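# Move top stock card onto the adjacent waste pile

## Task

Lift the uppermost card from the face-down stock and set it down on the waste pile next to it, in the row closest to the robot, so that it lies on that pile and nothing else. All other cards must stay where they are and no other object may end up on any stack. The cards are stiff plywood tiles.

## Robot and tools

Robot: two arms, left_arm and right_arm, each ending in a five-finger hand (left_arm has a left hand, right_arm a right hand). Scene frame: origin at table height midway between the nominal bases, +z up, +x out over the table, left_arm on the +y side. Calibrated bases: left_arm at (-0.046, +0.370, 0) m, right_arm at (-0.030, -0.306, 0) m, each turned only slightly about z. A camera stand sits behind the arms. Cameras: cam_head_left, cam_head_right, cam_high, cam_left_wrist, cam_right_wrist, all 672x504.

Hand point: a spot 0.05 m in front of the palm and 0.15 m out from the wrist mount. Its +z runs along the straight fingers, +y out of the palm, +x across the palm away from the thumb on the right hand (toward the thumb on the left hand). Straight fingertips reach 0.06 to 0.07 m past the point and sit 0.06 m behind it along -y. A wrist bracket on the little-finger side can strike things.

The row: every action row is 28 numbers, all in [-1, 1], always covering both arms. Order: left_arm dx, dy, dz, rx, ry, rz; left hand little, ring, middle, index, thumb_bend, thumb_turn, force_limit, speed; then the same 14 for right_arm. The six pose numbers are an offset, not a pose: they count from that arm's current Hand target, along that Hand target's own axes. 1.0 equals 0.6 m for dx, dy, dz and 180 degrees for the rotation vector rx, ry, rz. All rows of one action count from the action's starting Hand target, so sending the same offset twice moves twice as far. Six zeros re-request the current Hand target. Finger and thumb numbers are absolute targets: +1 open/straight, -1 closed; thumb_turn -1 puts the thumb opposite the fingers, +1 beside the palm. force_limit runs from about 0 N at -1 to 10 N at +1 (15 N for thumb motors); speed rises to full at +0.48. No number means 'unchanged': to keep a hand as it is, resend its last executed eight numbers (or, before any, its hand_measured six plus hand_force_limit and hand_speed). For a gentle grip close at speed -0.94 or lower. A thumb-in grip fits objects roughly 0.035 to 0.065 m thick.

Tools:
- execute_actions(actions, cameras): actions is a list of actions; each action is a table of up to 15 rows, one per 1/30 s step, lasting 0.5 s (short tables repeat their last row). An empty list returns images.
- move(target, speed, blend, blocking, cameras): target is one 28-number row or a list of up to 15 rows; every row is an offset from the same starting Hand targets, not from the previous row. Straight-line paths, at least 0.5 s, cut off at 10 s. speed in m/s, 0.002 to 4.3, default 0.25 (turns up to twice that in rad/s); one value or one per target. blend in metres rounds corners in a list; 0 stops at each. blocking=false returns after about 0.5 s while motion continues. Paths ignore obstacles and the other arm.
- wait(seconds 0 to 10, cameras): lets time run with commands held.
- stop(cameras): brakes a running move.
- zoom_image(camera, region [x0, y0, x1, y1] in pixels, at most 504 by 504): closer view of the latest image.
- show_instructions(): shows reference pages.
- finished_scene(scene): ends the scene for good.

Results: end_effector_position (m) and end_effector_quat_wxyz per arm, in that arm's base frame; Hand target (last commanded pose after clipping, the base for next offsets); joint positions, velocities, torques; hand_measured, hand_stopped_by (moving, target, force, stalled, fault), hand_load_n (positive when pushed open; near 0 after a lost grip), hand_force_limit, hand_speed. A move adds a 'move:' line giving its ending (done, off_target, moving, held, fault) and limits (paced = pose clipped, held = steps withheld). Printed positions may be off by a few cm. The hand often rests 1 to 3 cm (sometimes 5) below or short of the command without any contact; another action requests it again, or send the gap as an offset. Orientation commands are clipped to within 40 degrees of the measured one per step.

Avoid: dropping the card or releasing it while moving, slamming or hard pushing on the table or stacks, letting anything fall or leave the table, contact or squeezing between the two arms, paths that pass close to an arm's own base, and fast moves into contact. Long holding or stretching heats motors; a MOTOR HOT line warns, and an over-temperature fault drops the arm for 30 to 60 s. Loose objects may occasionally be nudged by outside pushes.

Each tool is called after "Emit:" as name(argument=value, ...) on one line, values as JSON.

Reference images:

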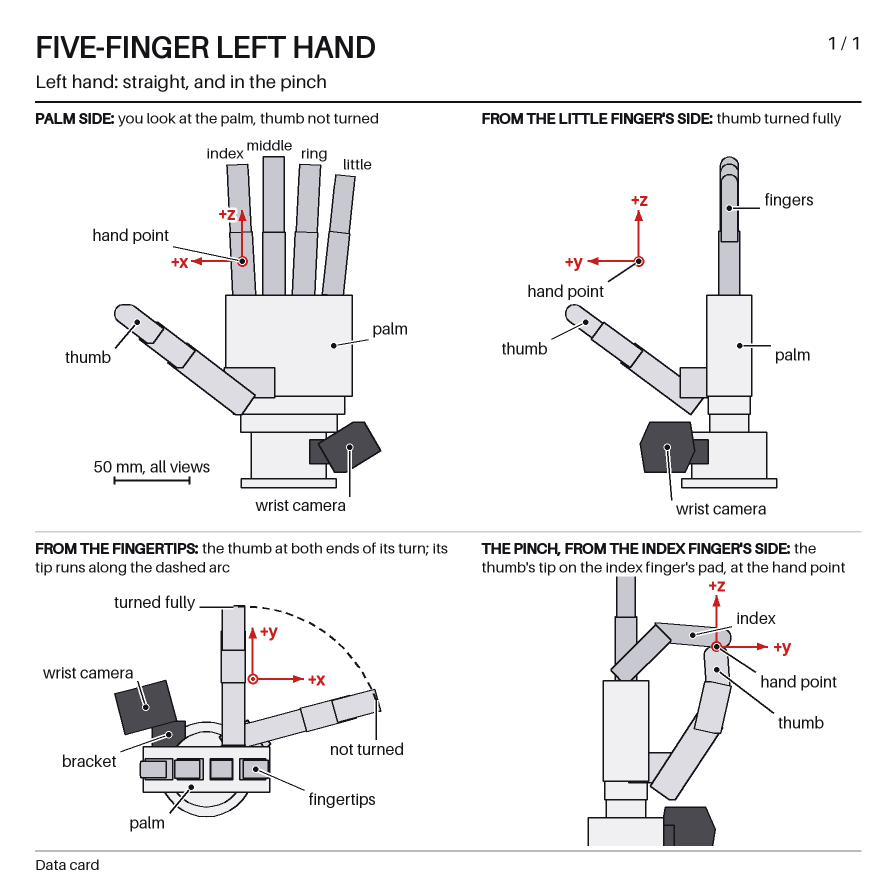

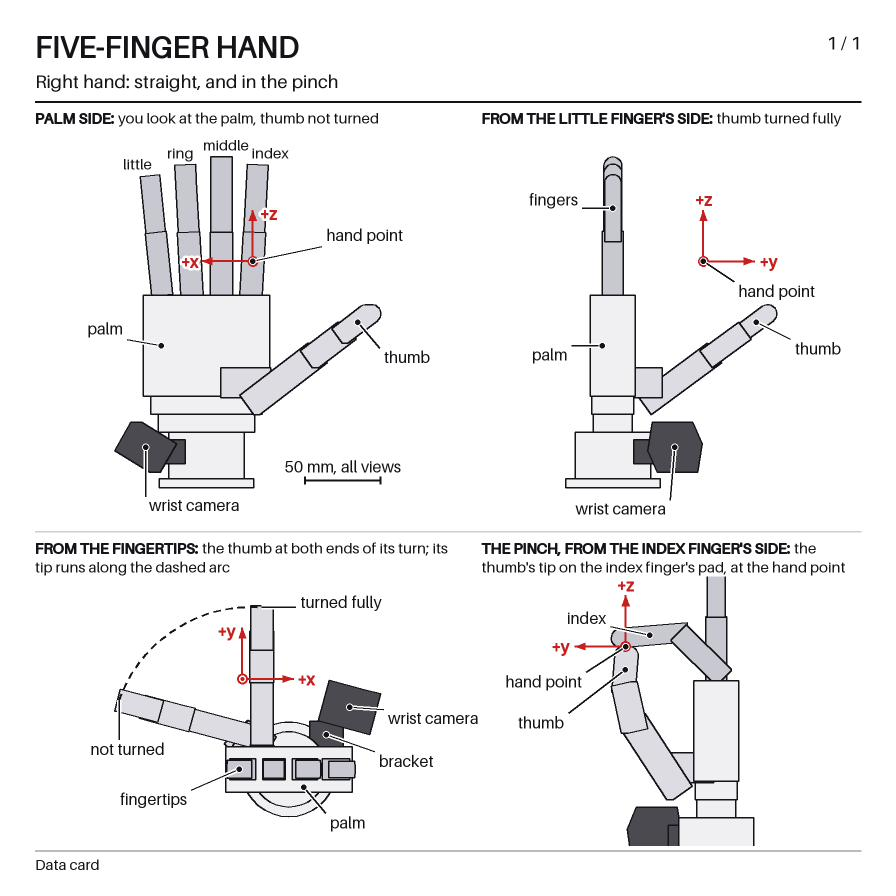

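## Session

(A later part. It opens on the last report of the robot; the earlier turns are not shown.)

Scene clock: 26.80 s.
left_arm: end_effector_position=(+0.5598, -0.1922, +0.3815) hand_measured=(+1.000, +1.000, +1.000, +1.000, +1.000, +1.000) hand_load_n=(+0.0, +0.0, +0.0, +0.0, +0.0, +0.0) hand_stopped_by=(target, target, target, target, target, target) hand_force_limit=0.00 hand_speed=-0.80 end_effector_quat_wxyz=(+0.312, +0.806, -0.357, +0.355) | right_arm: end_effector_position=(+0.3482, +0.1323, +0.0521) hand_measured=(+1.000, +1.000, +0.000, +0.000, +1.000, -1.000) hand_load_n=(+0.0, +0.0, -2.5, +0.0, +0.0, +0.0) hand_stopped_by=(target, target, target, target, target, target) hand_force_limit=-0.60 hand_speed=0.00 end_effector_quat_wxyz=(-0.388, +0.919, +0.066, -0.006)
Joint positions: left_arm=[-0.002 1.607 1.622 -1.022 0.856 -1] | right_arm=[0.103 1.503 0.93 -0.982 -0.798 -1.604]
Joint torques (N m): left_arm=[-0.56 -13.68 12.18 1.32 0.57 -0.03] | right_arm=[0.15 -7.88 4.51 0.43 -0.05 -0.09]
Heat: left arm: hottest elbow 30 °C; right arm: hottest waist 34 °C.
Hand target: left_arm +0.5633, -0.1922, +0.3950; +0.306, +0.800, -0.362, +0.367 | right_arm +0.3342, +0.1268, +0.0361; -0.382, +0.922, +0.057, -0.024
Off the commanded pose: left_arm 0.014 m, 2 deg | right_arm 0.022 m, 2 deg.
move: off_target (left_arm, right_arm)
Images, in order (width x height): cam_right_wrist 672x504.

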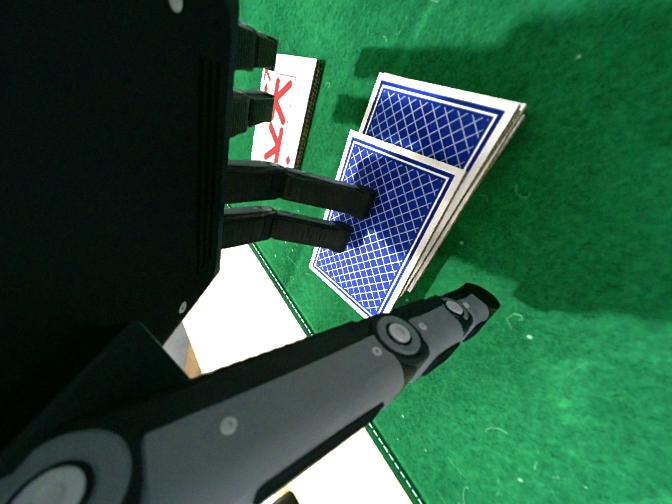

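Emit:
move(target=[0,0,0,0,0,0,1,1,1,1,1,1,0,-0.8,-0.018,0,0,0,0,0,1,1,0,0,1,-1,-0.6,0.0], speed=0.04, cameras=["cam_right_wrist","cam_high","cam_head_left","cam_head_right"])

Emit:
zoom_image(camera="cam_right_wrist", region=[220, 50, 560, 350])

Emit:
zoom_image(camera="cam_head_left", region=[350, 290, 490, 400])

Emit:
zoom_image(camera="cam_head_right", region=[350, 290, 490, 400])

Scene clock: 28.00 s.
left_arm: end_effector_position=(+0.5598, -0.1922, +0.3815) hand_measured=(+1.000, +1.000, +1.000, +1.000, +1.000, +1.000) hand_load_n=(+0.0, +0.0, +0.5, +0.0, +0.0, +0.0) hand_stopped_by=(target, target, target, target, target, target) hand_force_limit=0.00 hand_speed=-0.80 end_effector_quat_wxyz=(+0.312, +0.806, -0.357, +0.355) | right_arm: end_effector_position=(+0.3376, +0.1311, +0.0517) hand_measured=(+1.000, +1.000, +0.000, +0.000, +1.000, -1.000) hand_load_n=(+0.0, +0.0, -3.0, +0.0, +0.0, +0.0) hand_stopped_by=(target, target, target, target, target, target) hand_force_limit=-0.60 hand_speed=0.00 end_effector_quat_wxyz=(-0.388, +0.919, +0.066, -0.006)
Joint positions: left_arm=[-0.002 1.607 1.622 -1.022 0.856 -1] | right_arm=[0.103 1.477 0.9 -0.978 -0.798 -1.605]
Joint torques (N m): left_arm=[-0.56 -13.63 12.22 1.26 0.56 -0.03] | right_arm=[0.03 -7.71 4.41 0.51 -0.05 -0.08]
Heat: left arm: hottest elbow 30 °C; right arm: hottest waist 34 °C.
Hand target: left_arm +0.5633, -0.1922, +0.3950; +0.306, +0.800, -0.362, +0.367 | right_arm +0.3233, +0.1254, +0.0359; -0.382, +0.922, +0.057, -0.024
Off the commanded pose: left_arm 0.014 m, 2 deg | right_arm 0.022 m, 2 deg.
move: off_target (left_arm, right_arm)
Images, in order (width x height): cam_head_left 672x504, cam_head_right 672x504, cam_high 672x504, cam_right_wrist 672x504.

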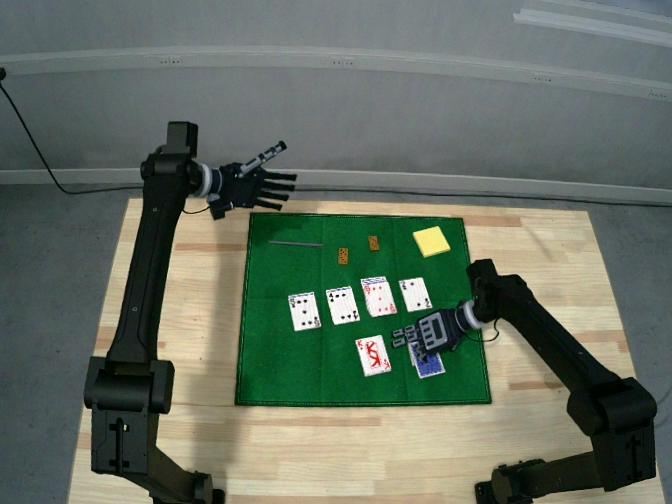

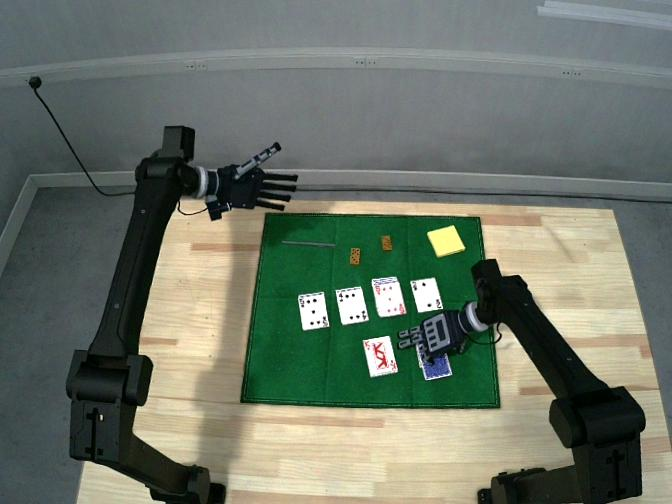

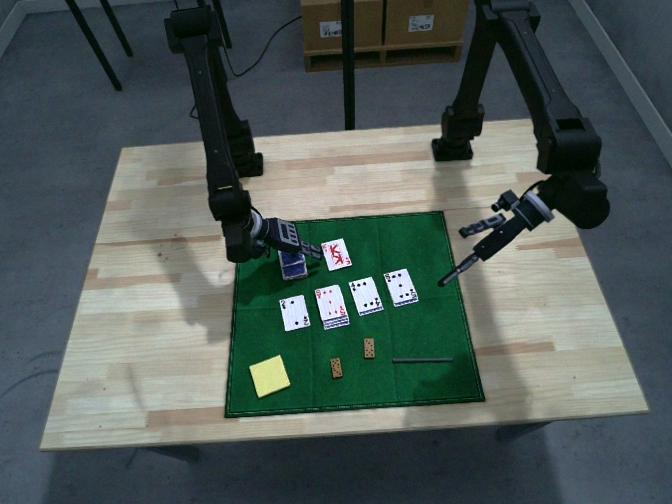

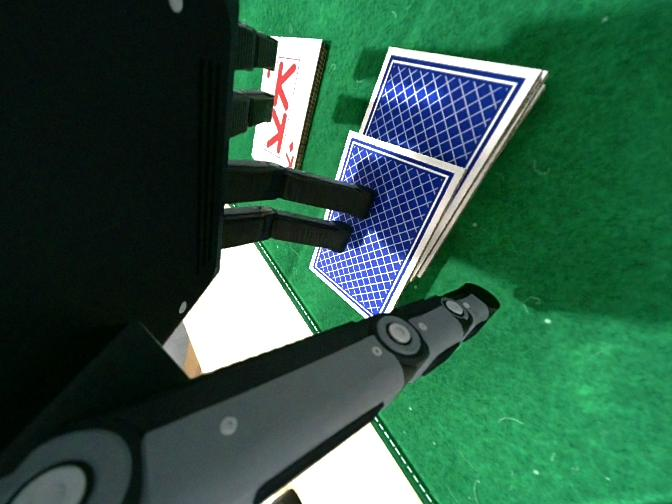

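Scaled by 1.482 from the camera's 672x504 image, which has a finer 960x720 frame.

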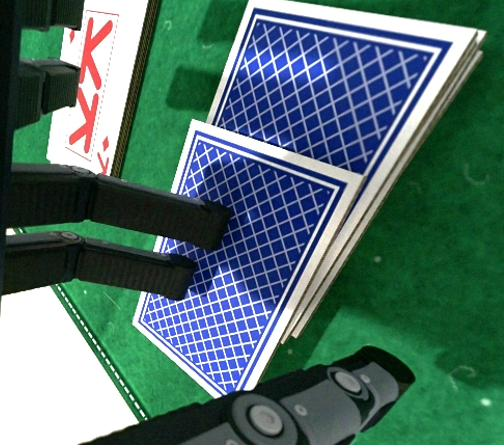

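Scaled by 3.600 from the camera's 672x504 image, which has a finer 960x720 frame.

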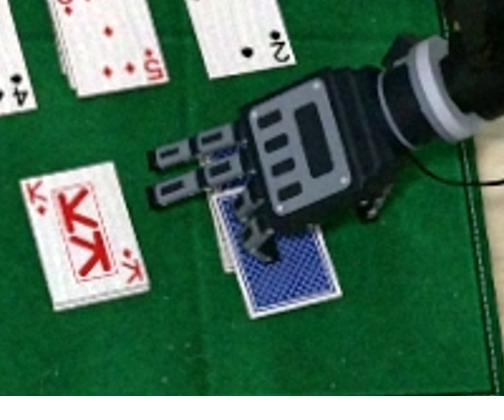

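Scaled by 3.600 from the camera's 672x504 image, which has a finer 960x720 frame.

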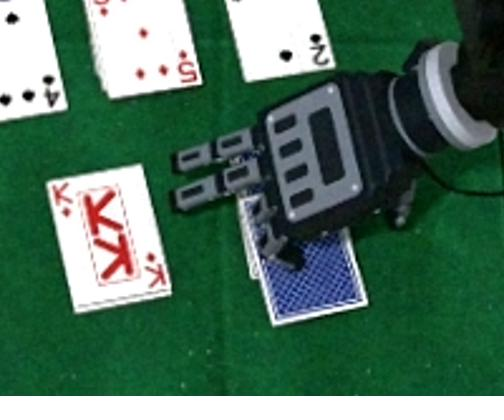

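Emit:
move(target=[[0,0,0,0,0,0,1,1,1,1,1,1,0,-0.8,0,-0.0589,-0.0589,0,0,0,1,1,0,0,1,-1,-0.6,0.0],[0,0,0,0,0,0,1,1,1,1,1,1,0,-0.8,-0.0512,-0.0901,-0.0489,0.0594,0,0,1,1,0.45,0.45,1,-1,-0.6,0.0]], speed=0.08, cameras=["all"])

Emit:
zoom_image(camera="cam_right_wrist", region=[220, 50, 560, 350])

Emit:
zoom_image(camera="cam_head_left", region=[350, 290, 490, 400])

Emit:
zoom_image(camera="cam_high", region=[240, 200, 380, 310])

Scene clock: 35.37 s.
left_arm: end_effector_position=(+0.5598, -0.1922, +0.3815) hand_measured=(+1.000, +1.000, +1.000, +1.000, +1.000, +1.000) hand_load_n=(+0.0, +0.0, +0.0, +0.0, +0.0, +0.0) hand_stopped_by=(target, target, target, target, target, target) hand_force_limit=0.00 hand_speed=-0.80 end_effector_quat_wxyz=(+0.312, +0.806, -0.357, +0.355) | right_arm: end_effector_position=(+0.2950, +0.1414, +0.0930) hand_measured=(+1.000, +1.000, +0.450, +0.450, +1.000, -1.000) hand_load_n=(+0.0, +0.0, +0.0, +0.0, +0.0, +0.5) hand_stopped_by=(target, target, target, target, target, target) hand_force_limit=-0.60 hand_speed=0.00 end_effector_quat_wxyz=(-0.465, +0.883, +0.055, -0.031)
Joint positions: left_arm=[-0.002 1.607 1.622 -1.022 0.856 -1] | right_arm=[0.06 1.384 0.865 -1.152 -0.966 -1.688]
Joint torques (N m): left_arm=[-0.56 -13.74 12.22 1.26 0.58 -0.04] | right_arm=[-0.15 -8.76 6.24 -0.25 -0.75 -0.15]
Heat: left arm: hottest elbow 30 °C; right arm: hottest waist 34 °C.
Hand target: left_arm +0.5633, -0.1922, +0.3950; +0.306, +0.800, -0.362, +0.367 | right_arm +0.2910, +0.1389, +0.0951; -0.466, +0.882, +0.054, -0.029
Off the commanded pose: left_arm 0.014 m, 2 deg | right_arm 0.005 m, 0 deg.
move: off_target (left_arm)

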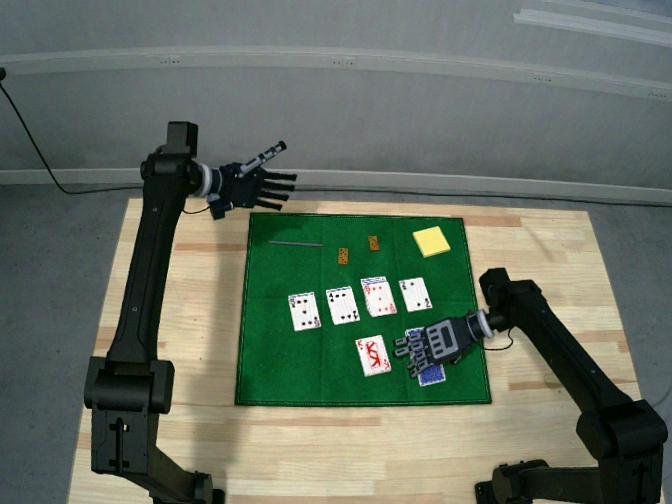

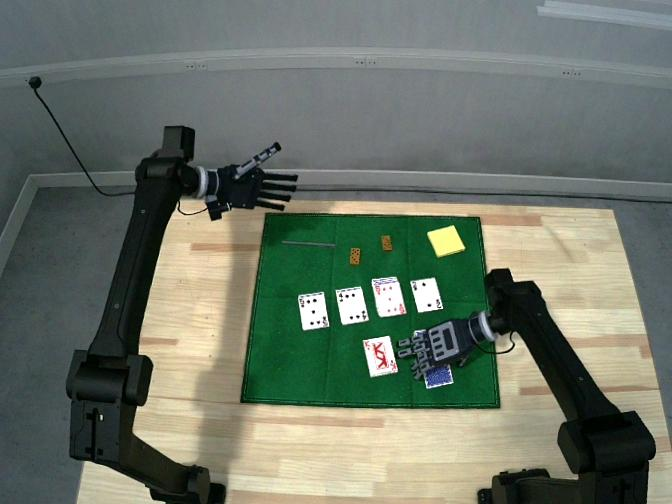

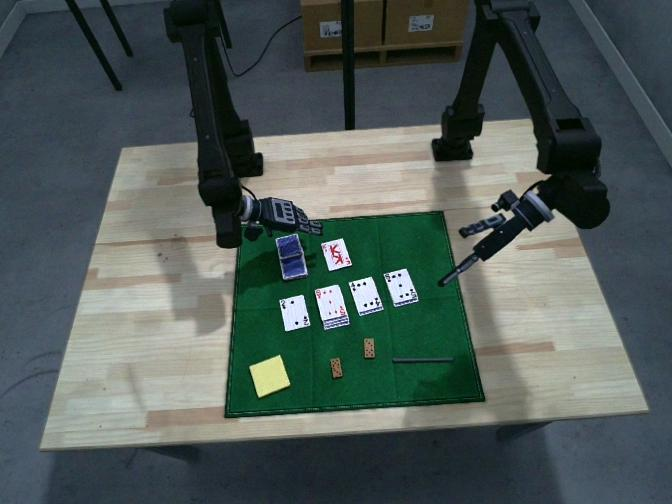

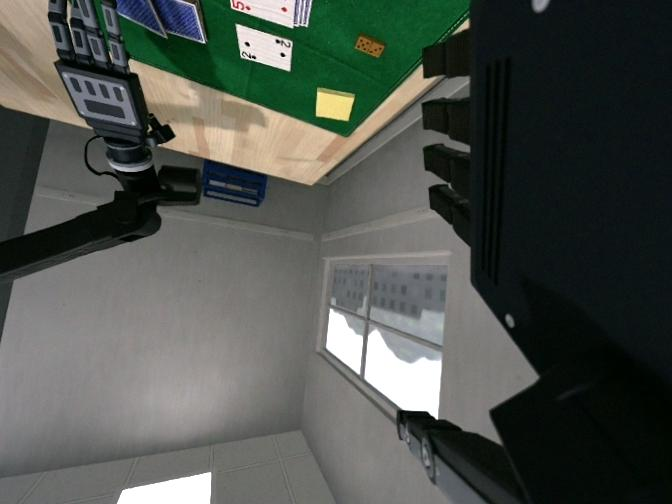

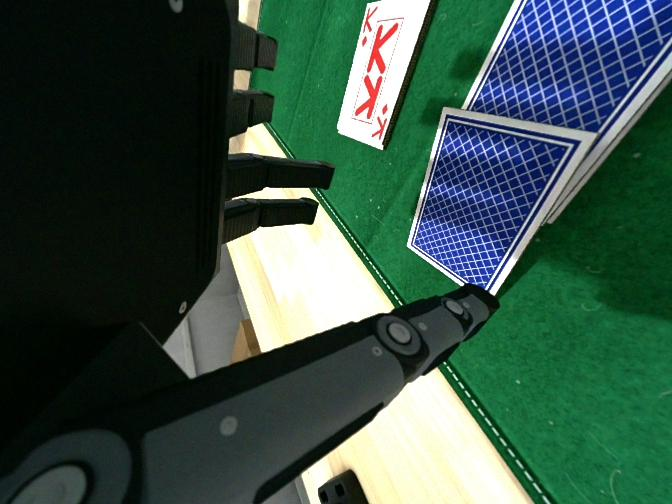

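Scaled by 1.482 from the camera's 672x504 image, which has a finer 960x720 frame.

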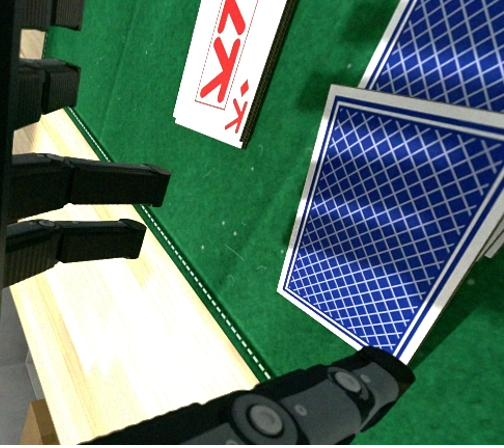

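Scaled by 3.600 from the camera's 672x504 image, which has a finer 960x720 frame.

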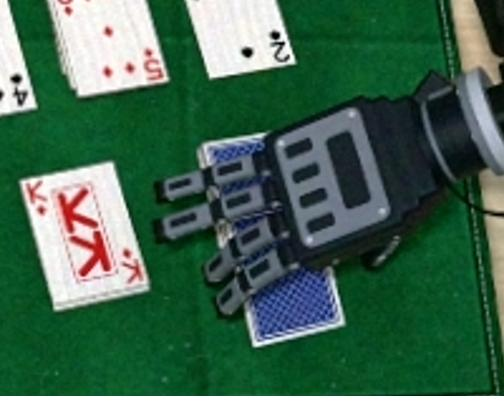

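Scaled by 3.600 from the camera's 672x504 image, which has a finer 960x720 frame.

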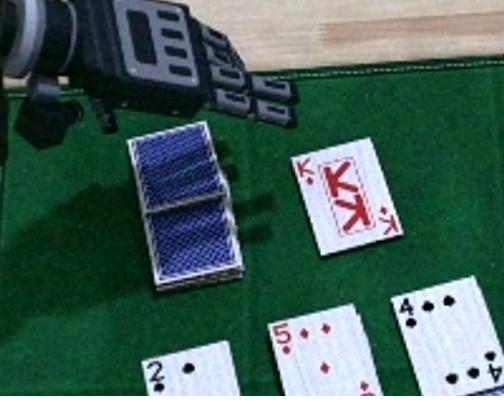

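Emit:
zoom_image(camera="cam_high", region=[265, 225, 325, 285])

Emit:
zoom_image(camera="cam_left_wrist", region=[100, 0, 240, 80])

Emit:
zoom_image(camera="cam_right_wrist", region=[380, 0, 672, 320])

Scaled by 8.400 from the camera's 672x504 image, which has a finer 960x720 frame.

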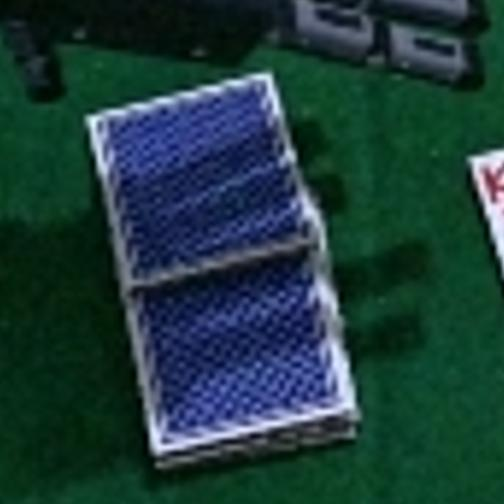

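Scaled by 3.600 from the camera's 672x504 image, which has a finer 960x720 frame.

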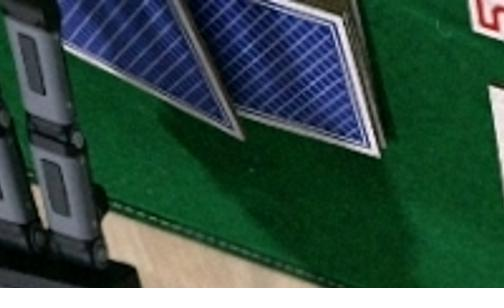

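Scaled by 1.575 from the camera's 672x504 image, which has a finer 960x720 frame.

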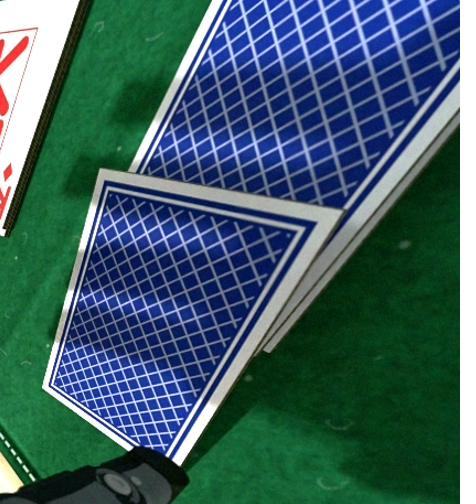

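Emit:
move(target=[0,0,0,0,0,0,1,1,1,1,1,1,0,-0.8,-0.0015,0.0483,0.0179,0,-0.0092,-0.0063,1,1,0.45,0.45,1,-1,-0.6,0.0], speed=0.06, cameras=["all"])

Emit:
zoom_image(camera="cam_right_wrist", region=[220, 50, 560, 350])

Emit:
zoom_image(camera="cam_head_left", region=[370, 300, 490, 400])

Emit:
zoom_image(camera="cam_high", region=[250, 200, 340, 290])

Emit:
zoom_image(camera="cam_left_wrist", region=[50, 0, 230, 100])

Scene clock: 39.80 s.
left_arm: end_effector_position=(+0.5598, -0.1922, +0.3815) hand_measured=(+1.000, +1.000, +1.000, +1.000, +1.000, +1.000) hand_load_n=(+0.0, +0.0, +0.0, +0.0, +0.0, +0.0) hand_stopped_by=(target, target, target, target, target, target) hand_force_limit=0.00 hand_speed=-0.80 end_effector_quat_wxyz=(+0.312, +0.806, -0.357, +0.355) | right_arm: end_effector_position=(+0.2913, +0.1345, +0.0715) hand_measured=(+1.000, +1.000, +0.450, +0.450, +1.000, -1.000) hand_load_n=(+0.0, +0.0, +0.0, +0.0, +0.0, +0.0) hand_stopped_by=(target, target, target, target, target, target) hand_force_limit=-0.60 hand_speed=0.00 end_effector_quat_wxyz=(-0.467, +0.881, +0.072, -0.036)
Joint positions: left_arm=[-0.002 1.607 1.622 -1.022 0.856 -1] | right_arm=[0.042 1.43 0.843 -1.152 -0.965 -1.779]
Joint torques (N m): left_arm=[-0.73 -13.86 12.22 1.28 0.56 -0.04] | right_arm=[0.03 -6.71 5.87 0.31 -0.52 -0.11]
Heat: left arm: hottest elbow 31 °C; right arm: hottest waist 34 °C.
Hand target: left_arm +0.5633, -0.1922, +0.3950; +0.306, +0.800, -0.362, +0.367 | right_arm +0.2909, +0.1315, +0.0650; -0.466, +0.881, +0.070, -0.038
Off the commanded pose: left_arm 0.014 m, 2 deg | right_arm 0.007 m, 0 deg.
move: off_target (left_arm)

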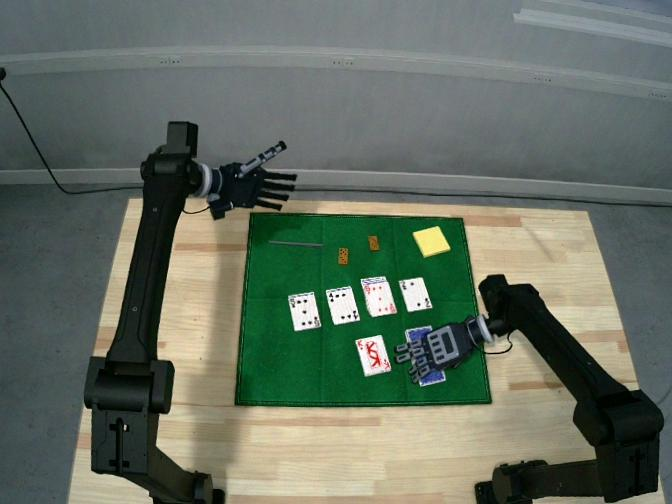

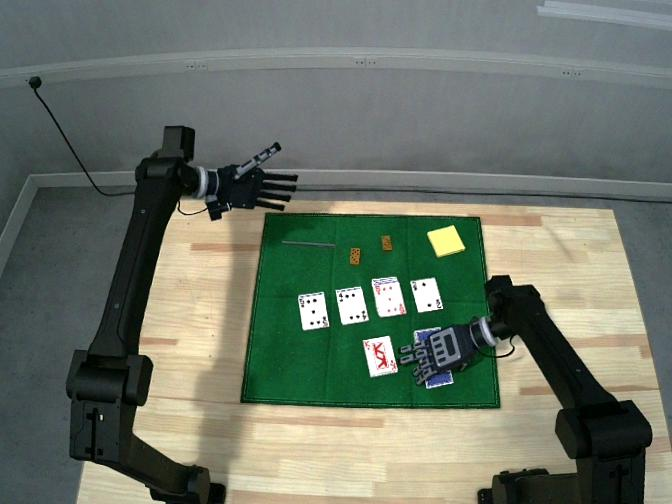

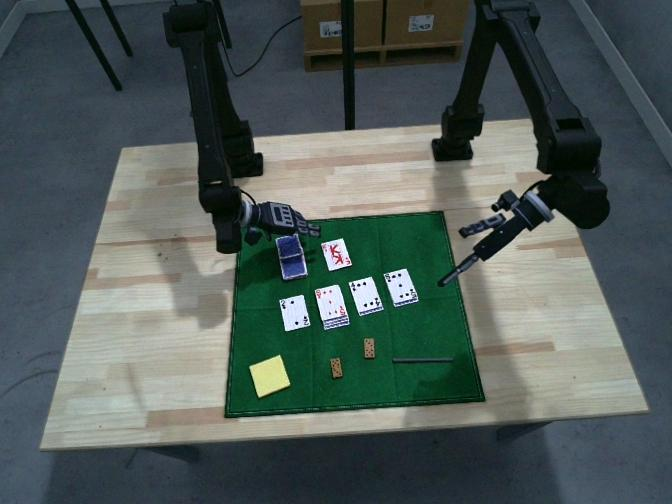

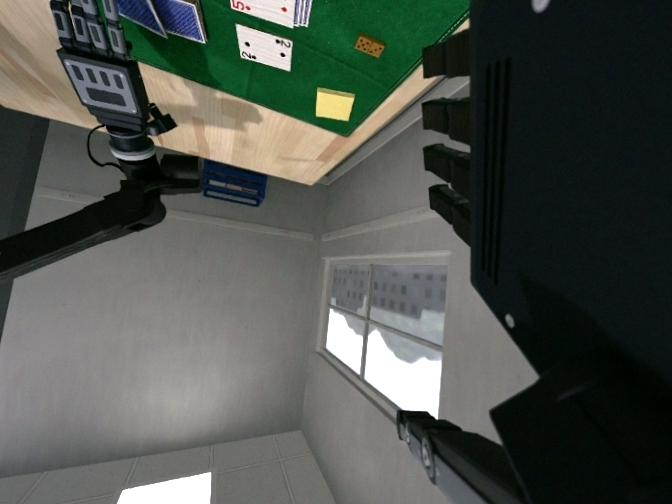

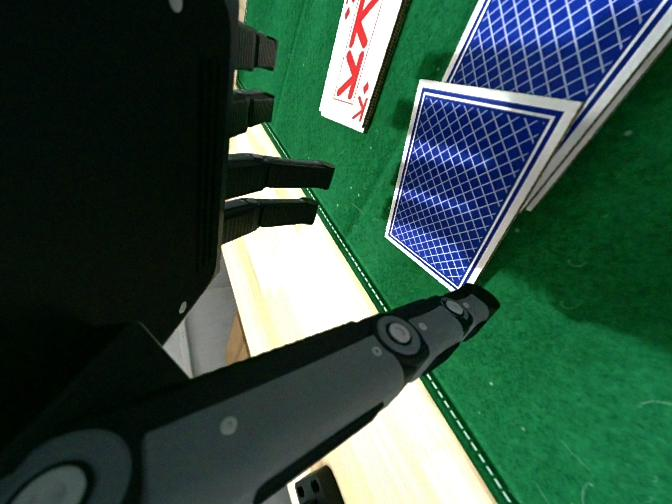

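Scaled by 1.482 from the camera's 672x504 image, which has a finer 960x720 frame.

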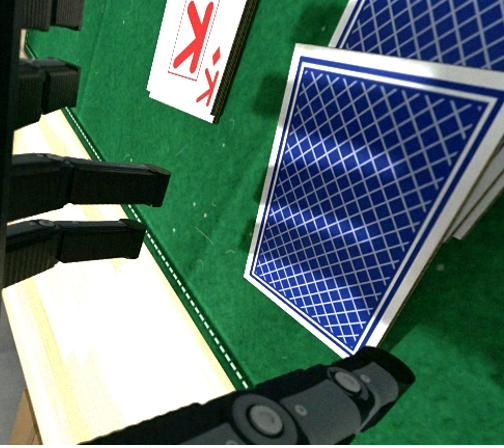

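Scaled by 4.200 from the camera's 672x504 image, which has a finer 960x720 frame.

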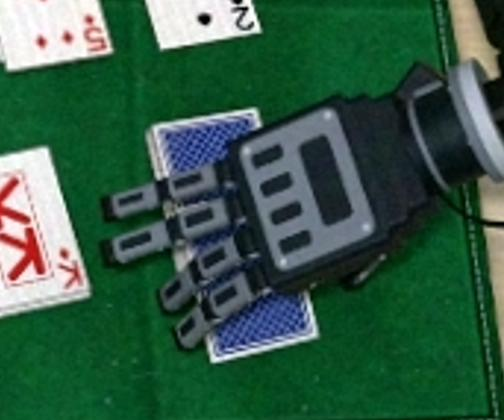

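Scaled by 5.600 from the camera's 672x504 image, which has a finer 960x720 frame.

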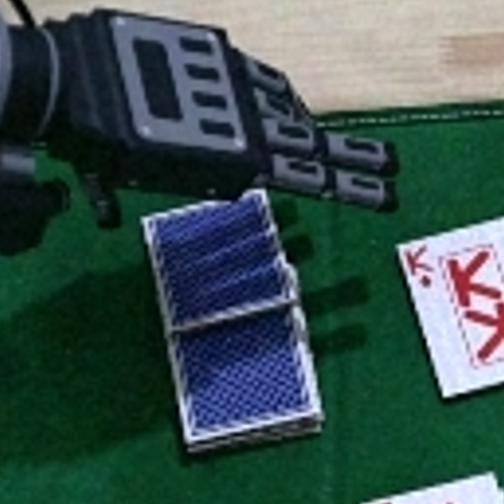

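Scaled by 2.800 from the camera's 672x504 image, which has a finer 960x720 frame.

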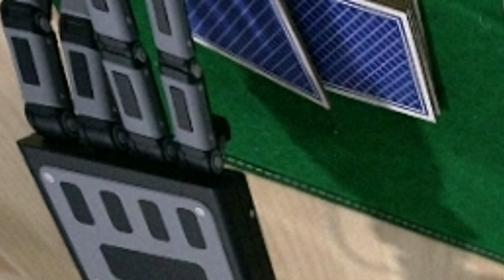

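Emit:
move(target=[0,0,0,0,0,0,1,1,1,1,1,1,0,-0.8,0.0066,0.035,0.0226,0,0,0,1,1,0.45,0.45,1,-1,-0.6,0.0], speed=0.05, cameras=["cam_right_wrist","cam_high"])

Emit:
zoom_image(camera="cam_right_wrist", region=[220, 50, 560, 350])

Emit:
zoom_image(camera="cam_high", region=[250, 210, 330, 290])

Scene clock: 42.33 s.
left_arm: end_effector_position=(+0.5598, -0.1922, +0.3815) hand_measured=(+1.000, +1.000, +1.000, +1.000, +1.000, +1.000) hand_load_n=(+0.0, +0.0, +0.0, +0.0, -0.5, +0.0) hand_stopped_by=(target, target, target, target, target, target) hand_force_limit=0.00 hand_speed=-0.80 end_effector_quat_wxyz=(+0.312, +0.806, -0.357, +0.355) | right_arm: end_effector_position=(+0.2956, +0.1344, +0.0472) hand_measured=(+1.000, +1.000, +0.450, +0.450, +1.000, -1.000) hand_load_n=(+0.0, -0.5, +0.0, +0.0, +0.0, +0.0) hand_stopped_by=(target, target, target, target, target, target) hand_force_limit=-0.60 hand_speed=0.00 end_effector_quat_wxyz=(-0.467, +0.881, +0.072, -0.036)
Joint positions: left_arm=[-0.002 1.607 1.622 -1.022 0.856 -1] | right_arm=[0.042 1.485 0.824 -1.079 -0.964 -1.781]
Joint torques (N m): left_arm=[-0.62 -13.68 12.22 1.25 0.57 -0.04] | right_arm=[-0.09 -7.36 5.6 0.36 -0.52 -0.1]
Heat: left arm: hottest elbow 31 °C; right arm: hottest waist 34 °C.
Hand target: left_arm +0.5633, -0.1922, +0.3950; +0.306, +0.800, -0.362, +0.367 | right_arm +0.2948, +0.1315, +0.0399; -0.466, +0.881, +0.070, -0.038
Off the commanded pose: left_arm 0.014 m, 2 deg | right_arm 0.008 m, 0 deg.
move: off_target (left_arm)
Images, in order (width x height): cam_high 672x504, cam_right_wrist 672x504.

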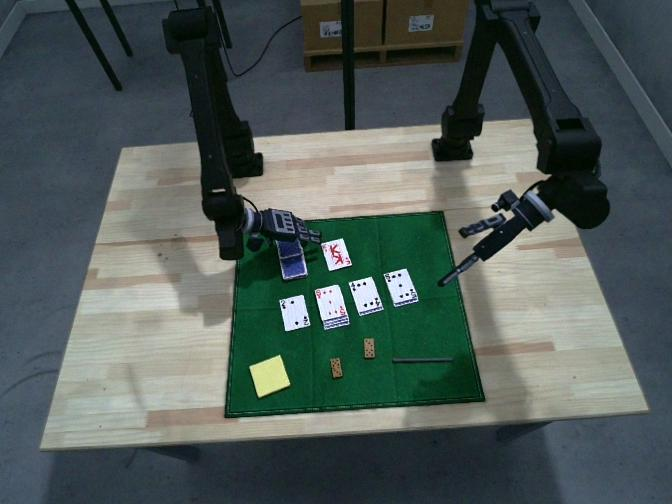

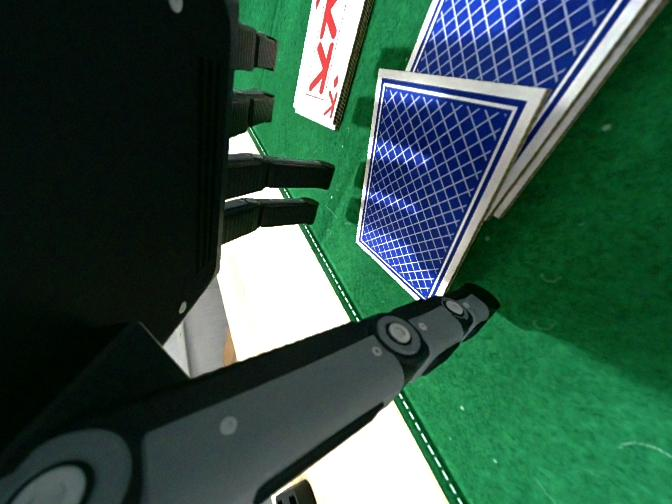

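Scaled by 1.482 from the camera's 672x504 image, which has a finer 960x720 frame.

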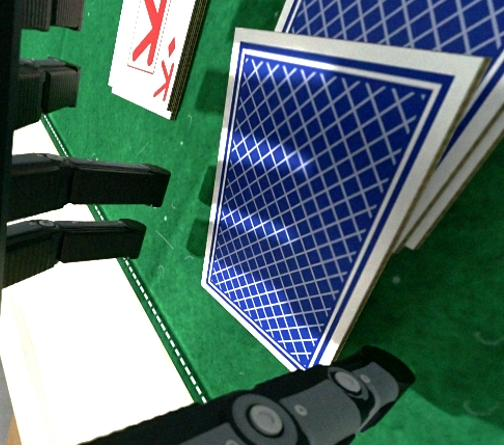

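Scaled by 6.300 from the camera's 672x504 image, which has a finer 960x720 frame.

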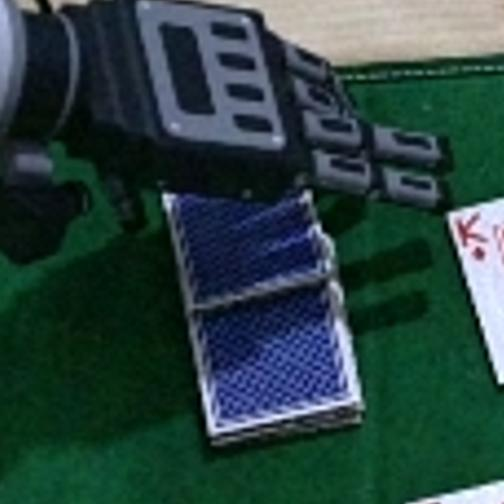

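Emit:
move(target=[0,0,0,0,0,0,1,1,1,1,1,1,0,-0.8,0,0.0138,0.0094,0,0,0,1,1,0.45,0.45,1,-1,-0.6,0.0], speed=0.04, cameras=["cam_right_wrist","cam_high"])

Emit:
zoom_image(camera="cam_right_wrist", region=[220, 50, 560, 350])

Scene clock: 43.53 s.
left_arm: end_effector_position=(+0.5598, -0.1922, +0.3815) hand_measured=(+1.000, +1.000, +1.000, +1.000, +1.000, +1.000) hand_load_n=(+0.0, +0.0, +0.0, +0.0, +0.0, +0.0) hand_stopped_by=(target, target, target, target, target, target) hand_force_limit=0.00 hand_speed=-0.80 end_effector_quat_wxyz=(+0.312, +0.806, -0.357, +0.355) | right_arm: end_effector_position=(+0.2960, +0.1345, +0.0376) hand_measured=(+1.000, +1.000, +0.450, +0.450, +1.000, -1.000) hand_load_n=(+0.0, +0.0, +0.0, +0.0, +0.0, +0.5) hand_stopped_by=(target, target, target, target, target, target) hand_force_limit=-0.60 hand_speed=0.00 end_effector_quat_wxyz=(-0.467, +0.881, +0.072, -0.036)
Joint positions: left_arm=[-0.002 1.607 1.622 -1.022 0.856 -1] | right_arm=[0.042 1.504 0.813 -1.049 -0.964 -1.781]
Joint torques (N m): left_arm=[-0.56 -13.63 12.23 1.29 0.56 -0.04] | right_arm=[0.09 -7.18 5.26 0.38 -0.52 -0.15]
Heat: left arm: hottest elbow 31 °C; right arm: hottest waist 34 °C.
Hand target: left_arm +0.5633, -0.1922, +0.3950; +0.306, +0.800, -0.362, +0.367 | right_arm +0.2948, +0.1315, +0.0300; -0.466, +0.881, +0.070, -0.038
Off the commanded pose: left_arm 0.014 m, 2 deg | right_arm 0.008 m, 0 deg.
move: off_target (left_arm)
Images, in order (width x height): cam_high 672x504, cam_right_wrist 672x504.

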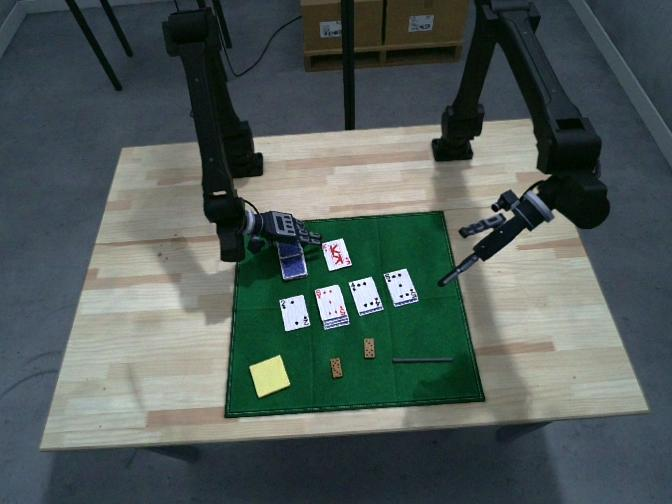

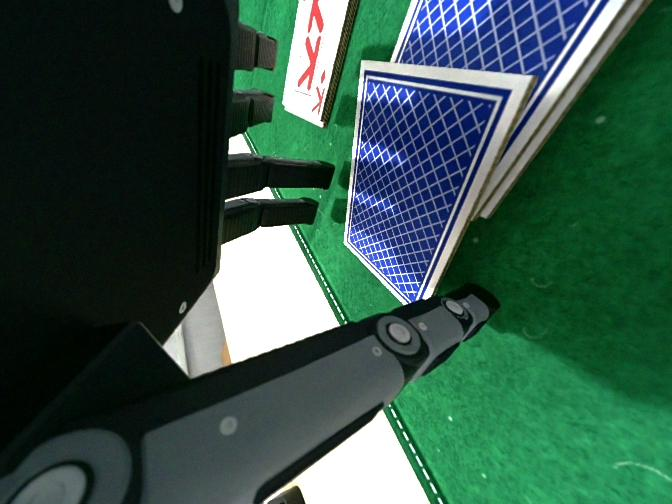

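Scaled by 1.482 from the camera's 672x504 image, which has a finer 960x720 frame.

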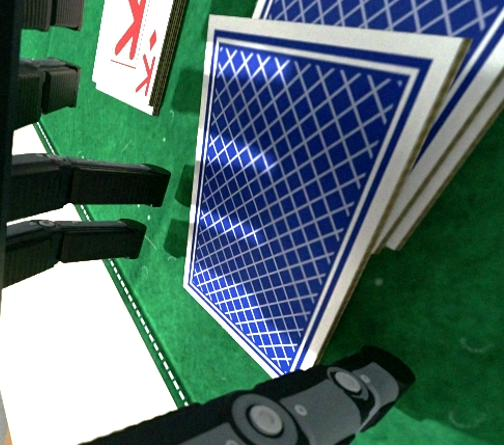

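Emit:
move(target=[0,0,0,0,0,0,1,1,1,1,1,1,0,-0.8,0,0.0069,0.0047,0,0,0,1,1,0.45,0.45,1,-1,-0.6,0.0], speed=0.03, cameras=["cam_right_wrist"])

Emit:
zoom_image(camera="cam_right_wrist", region=[220, 50, 560, 350])

Scene clock: 44.70 s.
left_arm: end_effector_position=(+0.5598, -0.1922, +0.3815) hand_measured=(+1.000, +1.000, +1.000, +1.000, +1.000, +1.000) hand_load_n=(+0.0, +0.5, +0.0, +0.0, +0.0, +0.0) hand_stopped_by=(target, target, target, target, target, target) hand_force_limit=0.00 hand_speed=-0.80 end_effector_quat_wxyz=(+0.312, +0.806, -0.357, +0.355) | right_arm: end_effector_position=(+0.2962, +0.1345, +0.0326) hand_measured=(+1.000, +1.000, +0.450, +0.450, +1.000, -1.000) hand_load_n=(+0.0, +0.0, +0.0, +0.0, -0.5, +0.0) hand_stopped_by=(target, target, target, target, target, target) hand_force_limit=-0.60 hand_speed=0.00 end_effector_quat_wxyz=(-0.467, +0.881, +0.072, -0.035)
Joint positions: left_arm=[-0.002 1.607 1.622 -1.022 0.856 -1] | right_arm=[0.042 1.514 0.808 -1.033 -0.964 -1.781]
Joint torques (N m): left_arm=[-0.56 -13.57 12.22 1.25 0.57 -0.04] | right_arm=[-0.21 -7.36 5.45 0.47 -0.5 -0.12]
Heat: left arm: hottest elbow 31 °C; right arm: hottest waist 34 °C.
Hand target: left_arm +0.5633, -0.1922, +0.3950; +0.306, +0.800, -0.362, +0.367 | right_arm +0.2949, +0.1315, +0.0250; -0.466, +0.881, +0.070, -0.037
Off the commanded pose: left_arm 0.014 m, 2 deg | right_arm 0.008 m, 0 deg.
move: off_target (left_arm)
Images, in order (width x height): cam_right_wrist 672x504.

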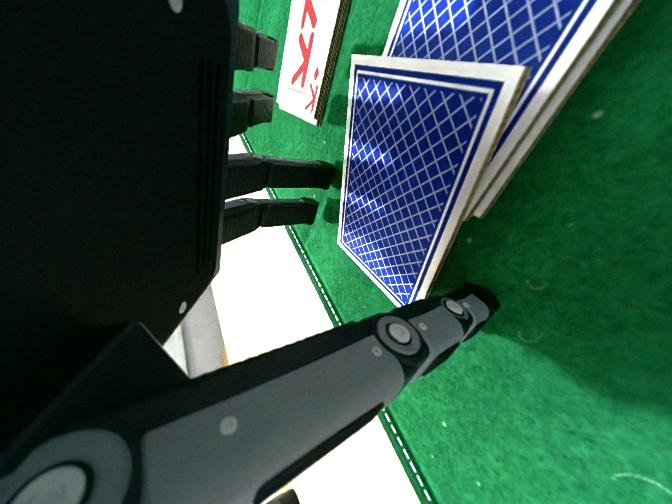

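Scaled by 1.482 from the camera's 672x504 image, which has a finer 960x720 frame.

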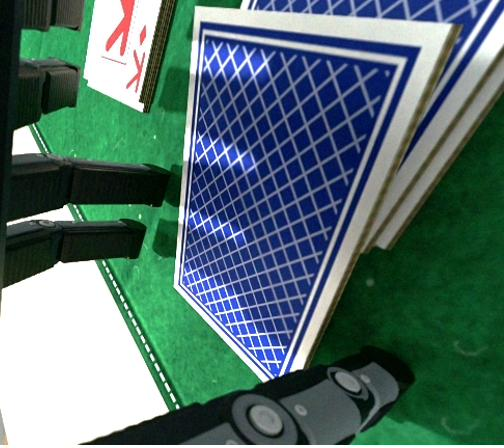

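Emit:
move(target=[0,0,0,0,0,0,1,1,1,1,1,1,0,-0.8,0,0.0055,0.0038,0,0,0,1,1,0.45,0.45,1,-1,-0.6,0.0], speed=0.03, cameras=["cam_right_wrist","cam_high","cam_left_wrist"])

Emit:
zoom_image(camera="cam_right_wrist", region=[220, 50, 560, 350])

Emit:
zoom_image(camera="cam_high", region=[250, 210, 330, 290])

Emit:
zoom_image(camera="cam_left_wrist", region=[0, 0, 240, 120])

Scene clock: 45.70 s.
left_arm: end_effector_position=(+0.5598, -0.1922, +0.3815) hand_measured=(+1.000, +1.000, +1.000, +1.000, +1.000, +1.000) hand_load_n=(+0.0, +0.0, +0.0, +0.0, +0.0, +0.0) hand_stopped_by=(target, target, target, target, target, target) hand_force_limit=0.00 hand_speed=-0.80 end_effector_quat_wxyz=(+0.312, +0.806, -0.357, +0.355) | right_arm: end_effector_position=(+0.2971, +0.1345, +0.0318) hand_measured=(+1.000, +1.000, +0.450, +0.450, +1.000, -1.000) hand_load_n=(+0.0, +0.0, -0.5, +0.0, +0.0, +1.0) hand_stopped_by=(target, target, target, target, target, target) hand_force_limit=-0.60 hand_speed=0.00 end_effector_quat_wxyz=(-0.467, +0.881, +0.073, -0.034)
Joint positions: left_arm=[-0.002 1.607 1.622 -1.022 0.856 -1] | right_arm=[0.042 1.516 0.808 -1.028 -0.964 -1.781]
Joint torques (N m): left_arm=[-0.62 -13.74 12.21 1.26 0.57 -0.04] | right_arm=[-0.21 -6.77 5.09 0.7 -0.5 -0.13]
Heat: left arm: hottest elbow 31 °C; right arm: hottest waist 34 °C.
Hand target: left_arm +0.5633, -0.1922, +0.3950; +0.306, +0.800, -0.362, +0.367 | right_arm +0.2949, +0.1315, +0.0210; -0.466, +0.881, +0.070, -0.037
Off the commanded pose: left_arm 0.014 m, 2 deg | right_arm 0.011 m, 1 deg.
move: off_target (left_arm, right_arm)
Images, in order (width x height): cam_high 672x504, cam_left_wrist 672x504, cam_right_wrist 672x504.

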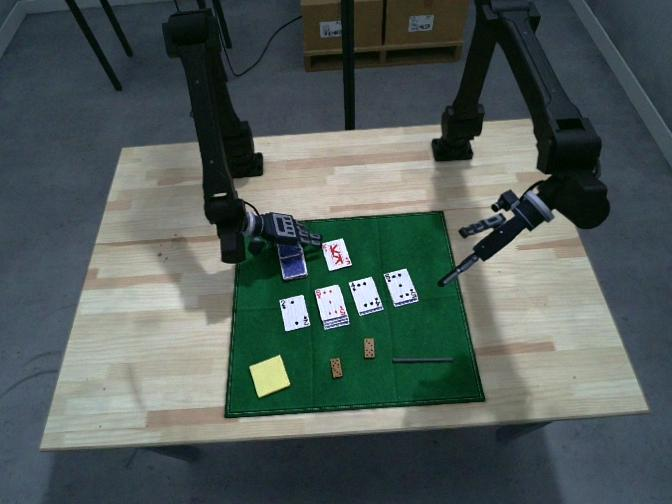

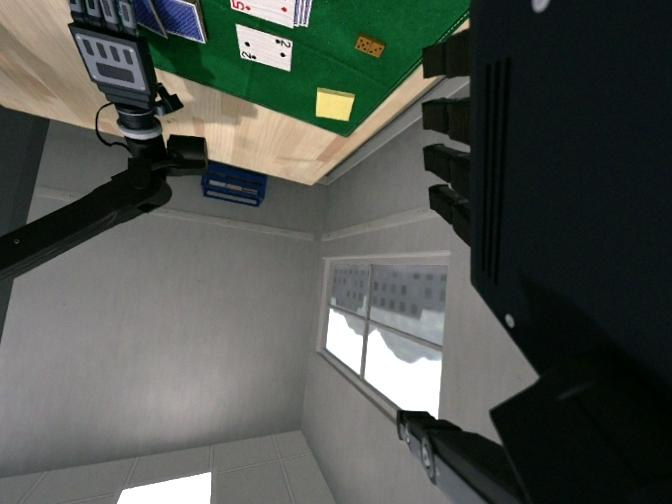

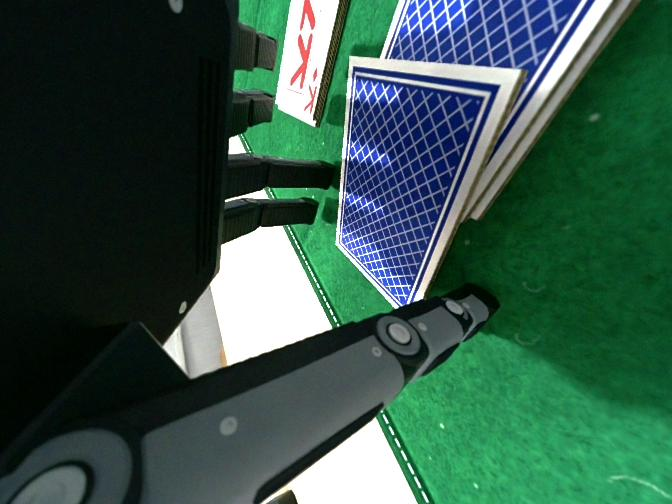

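Scaled by 1.482 from the camera's 672x504 image, which has a finer 960x720 frame.

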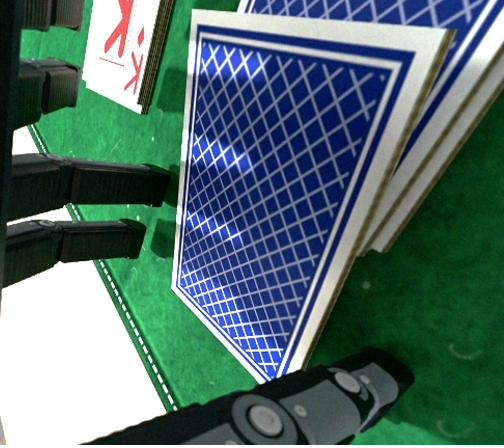

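Scaled by 6.300 from the camera's 672x504 image, which has a finer 960x720 frame.

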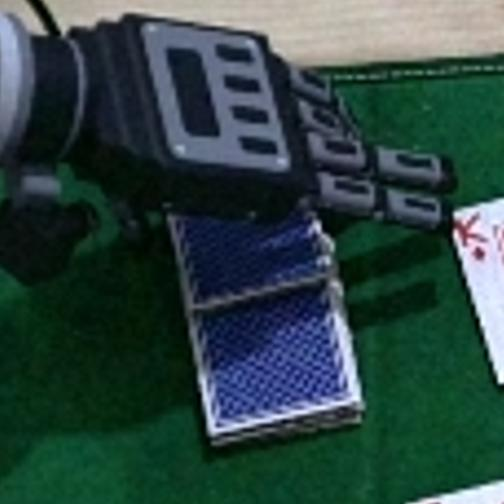

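Scaled by 2.100 from the camera's 672x504 image, which has a finer 960x720 frame.

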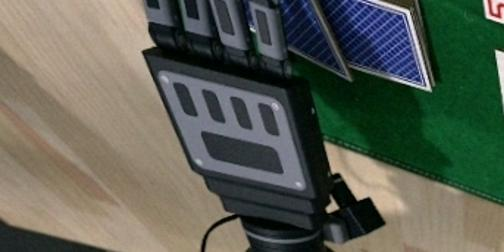

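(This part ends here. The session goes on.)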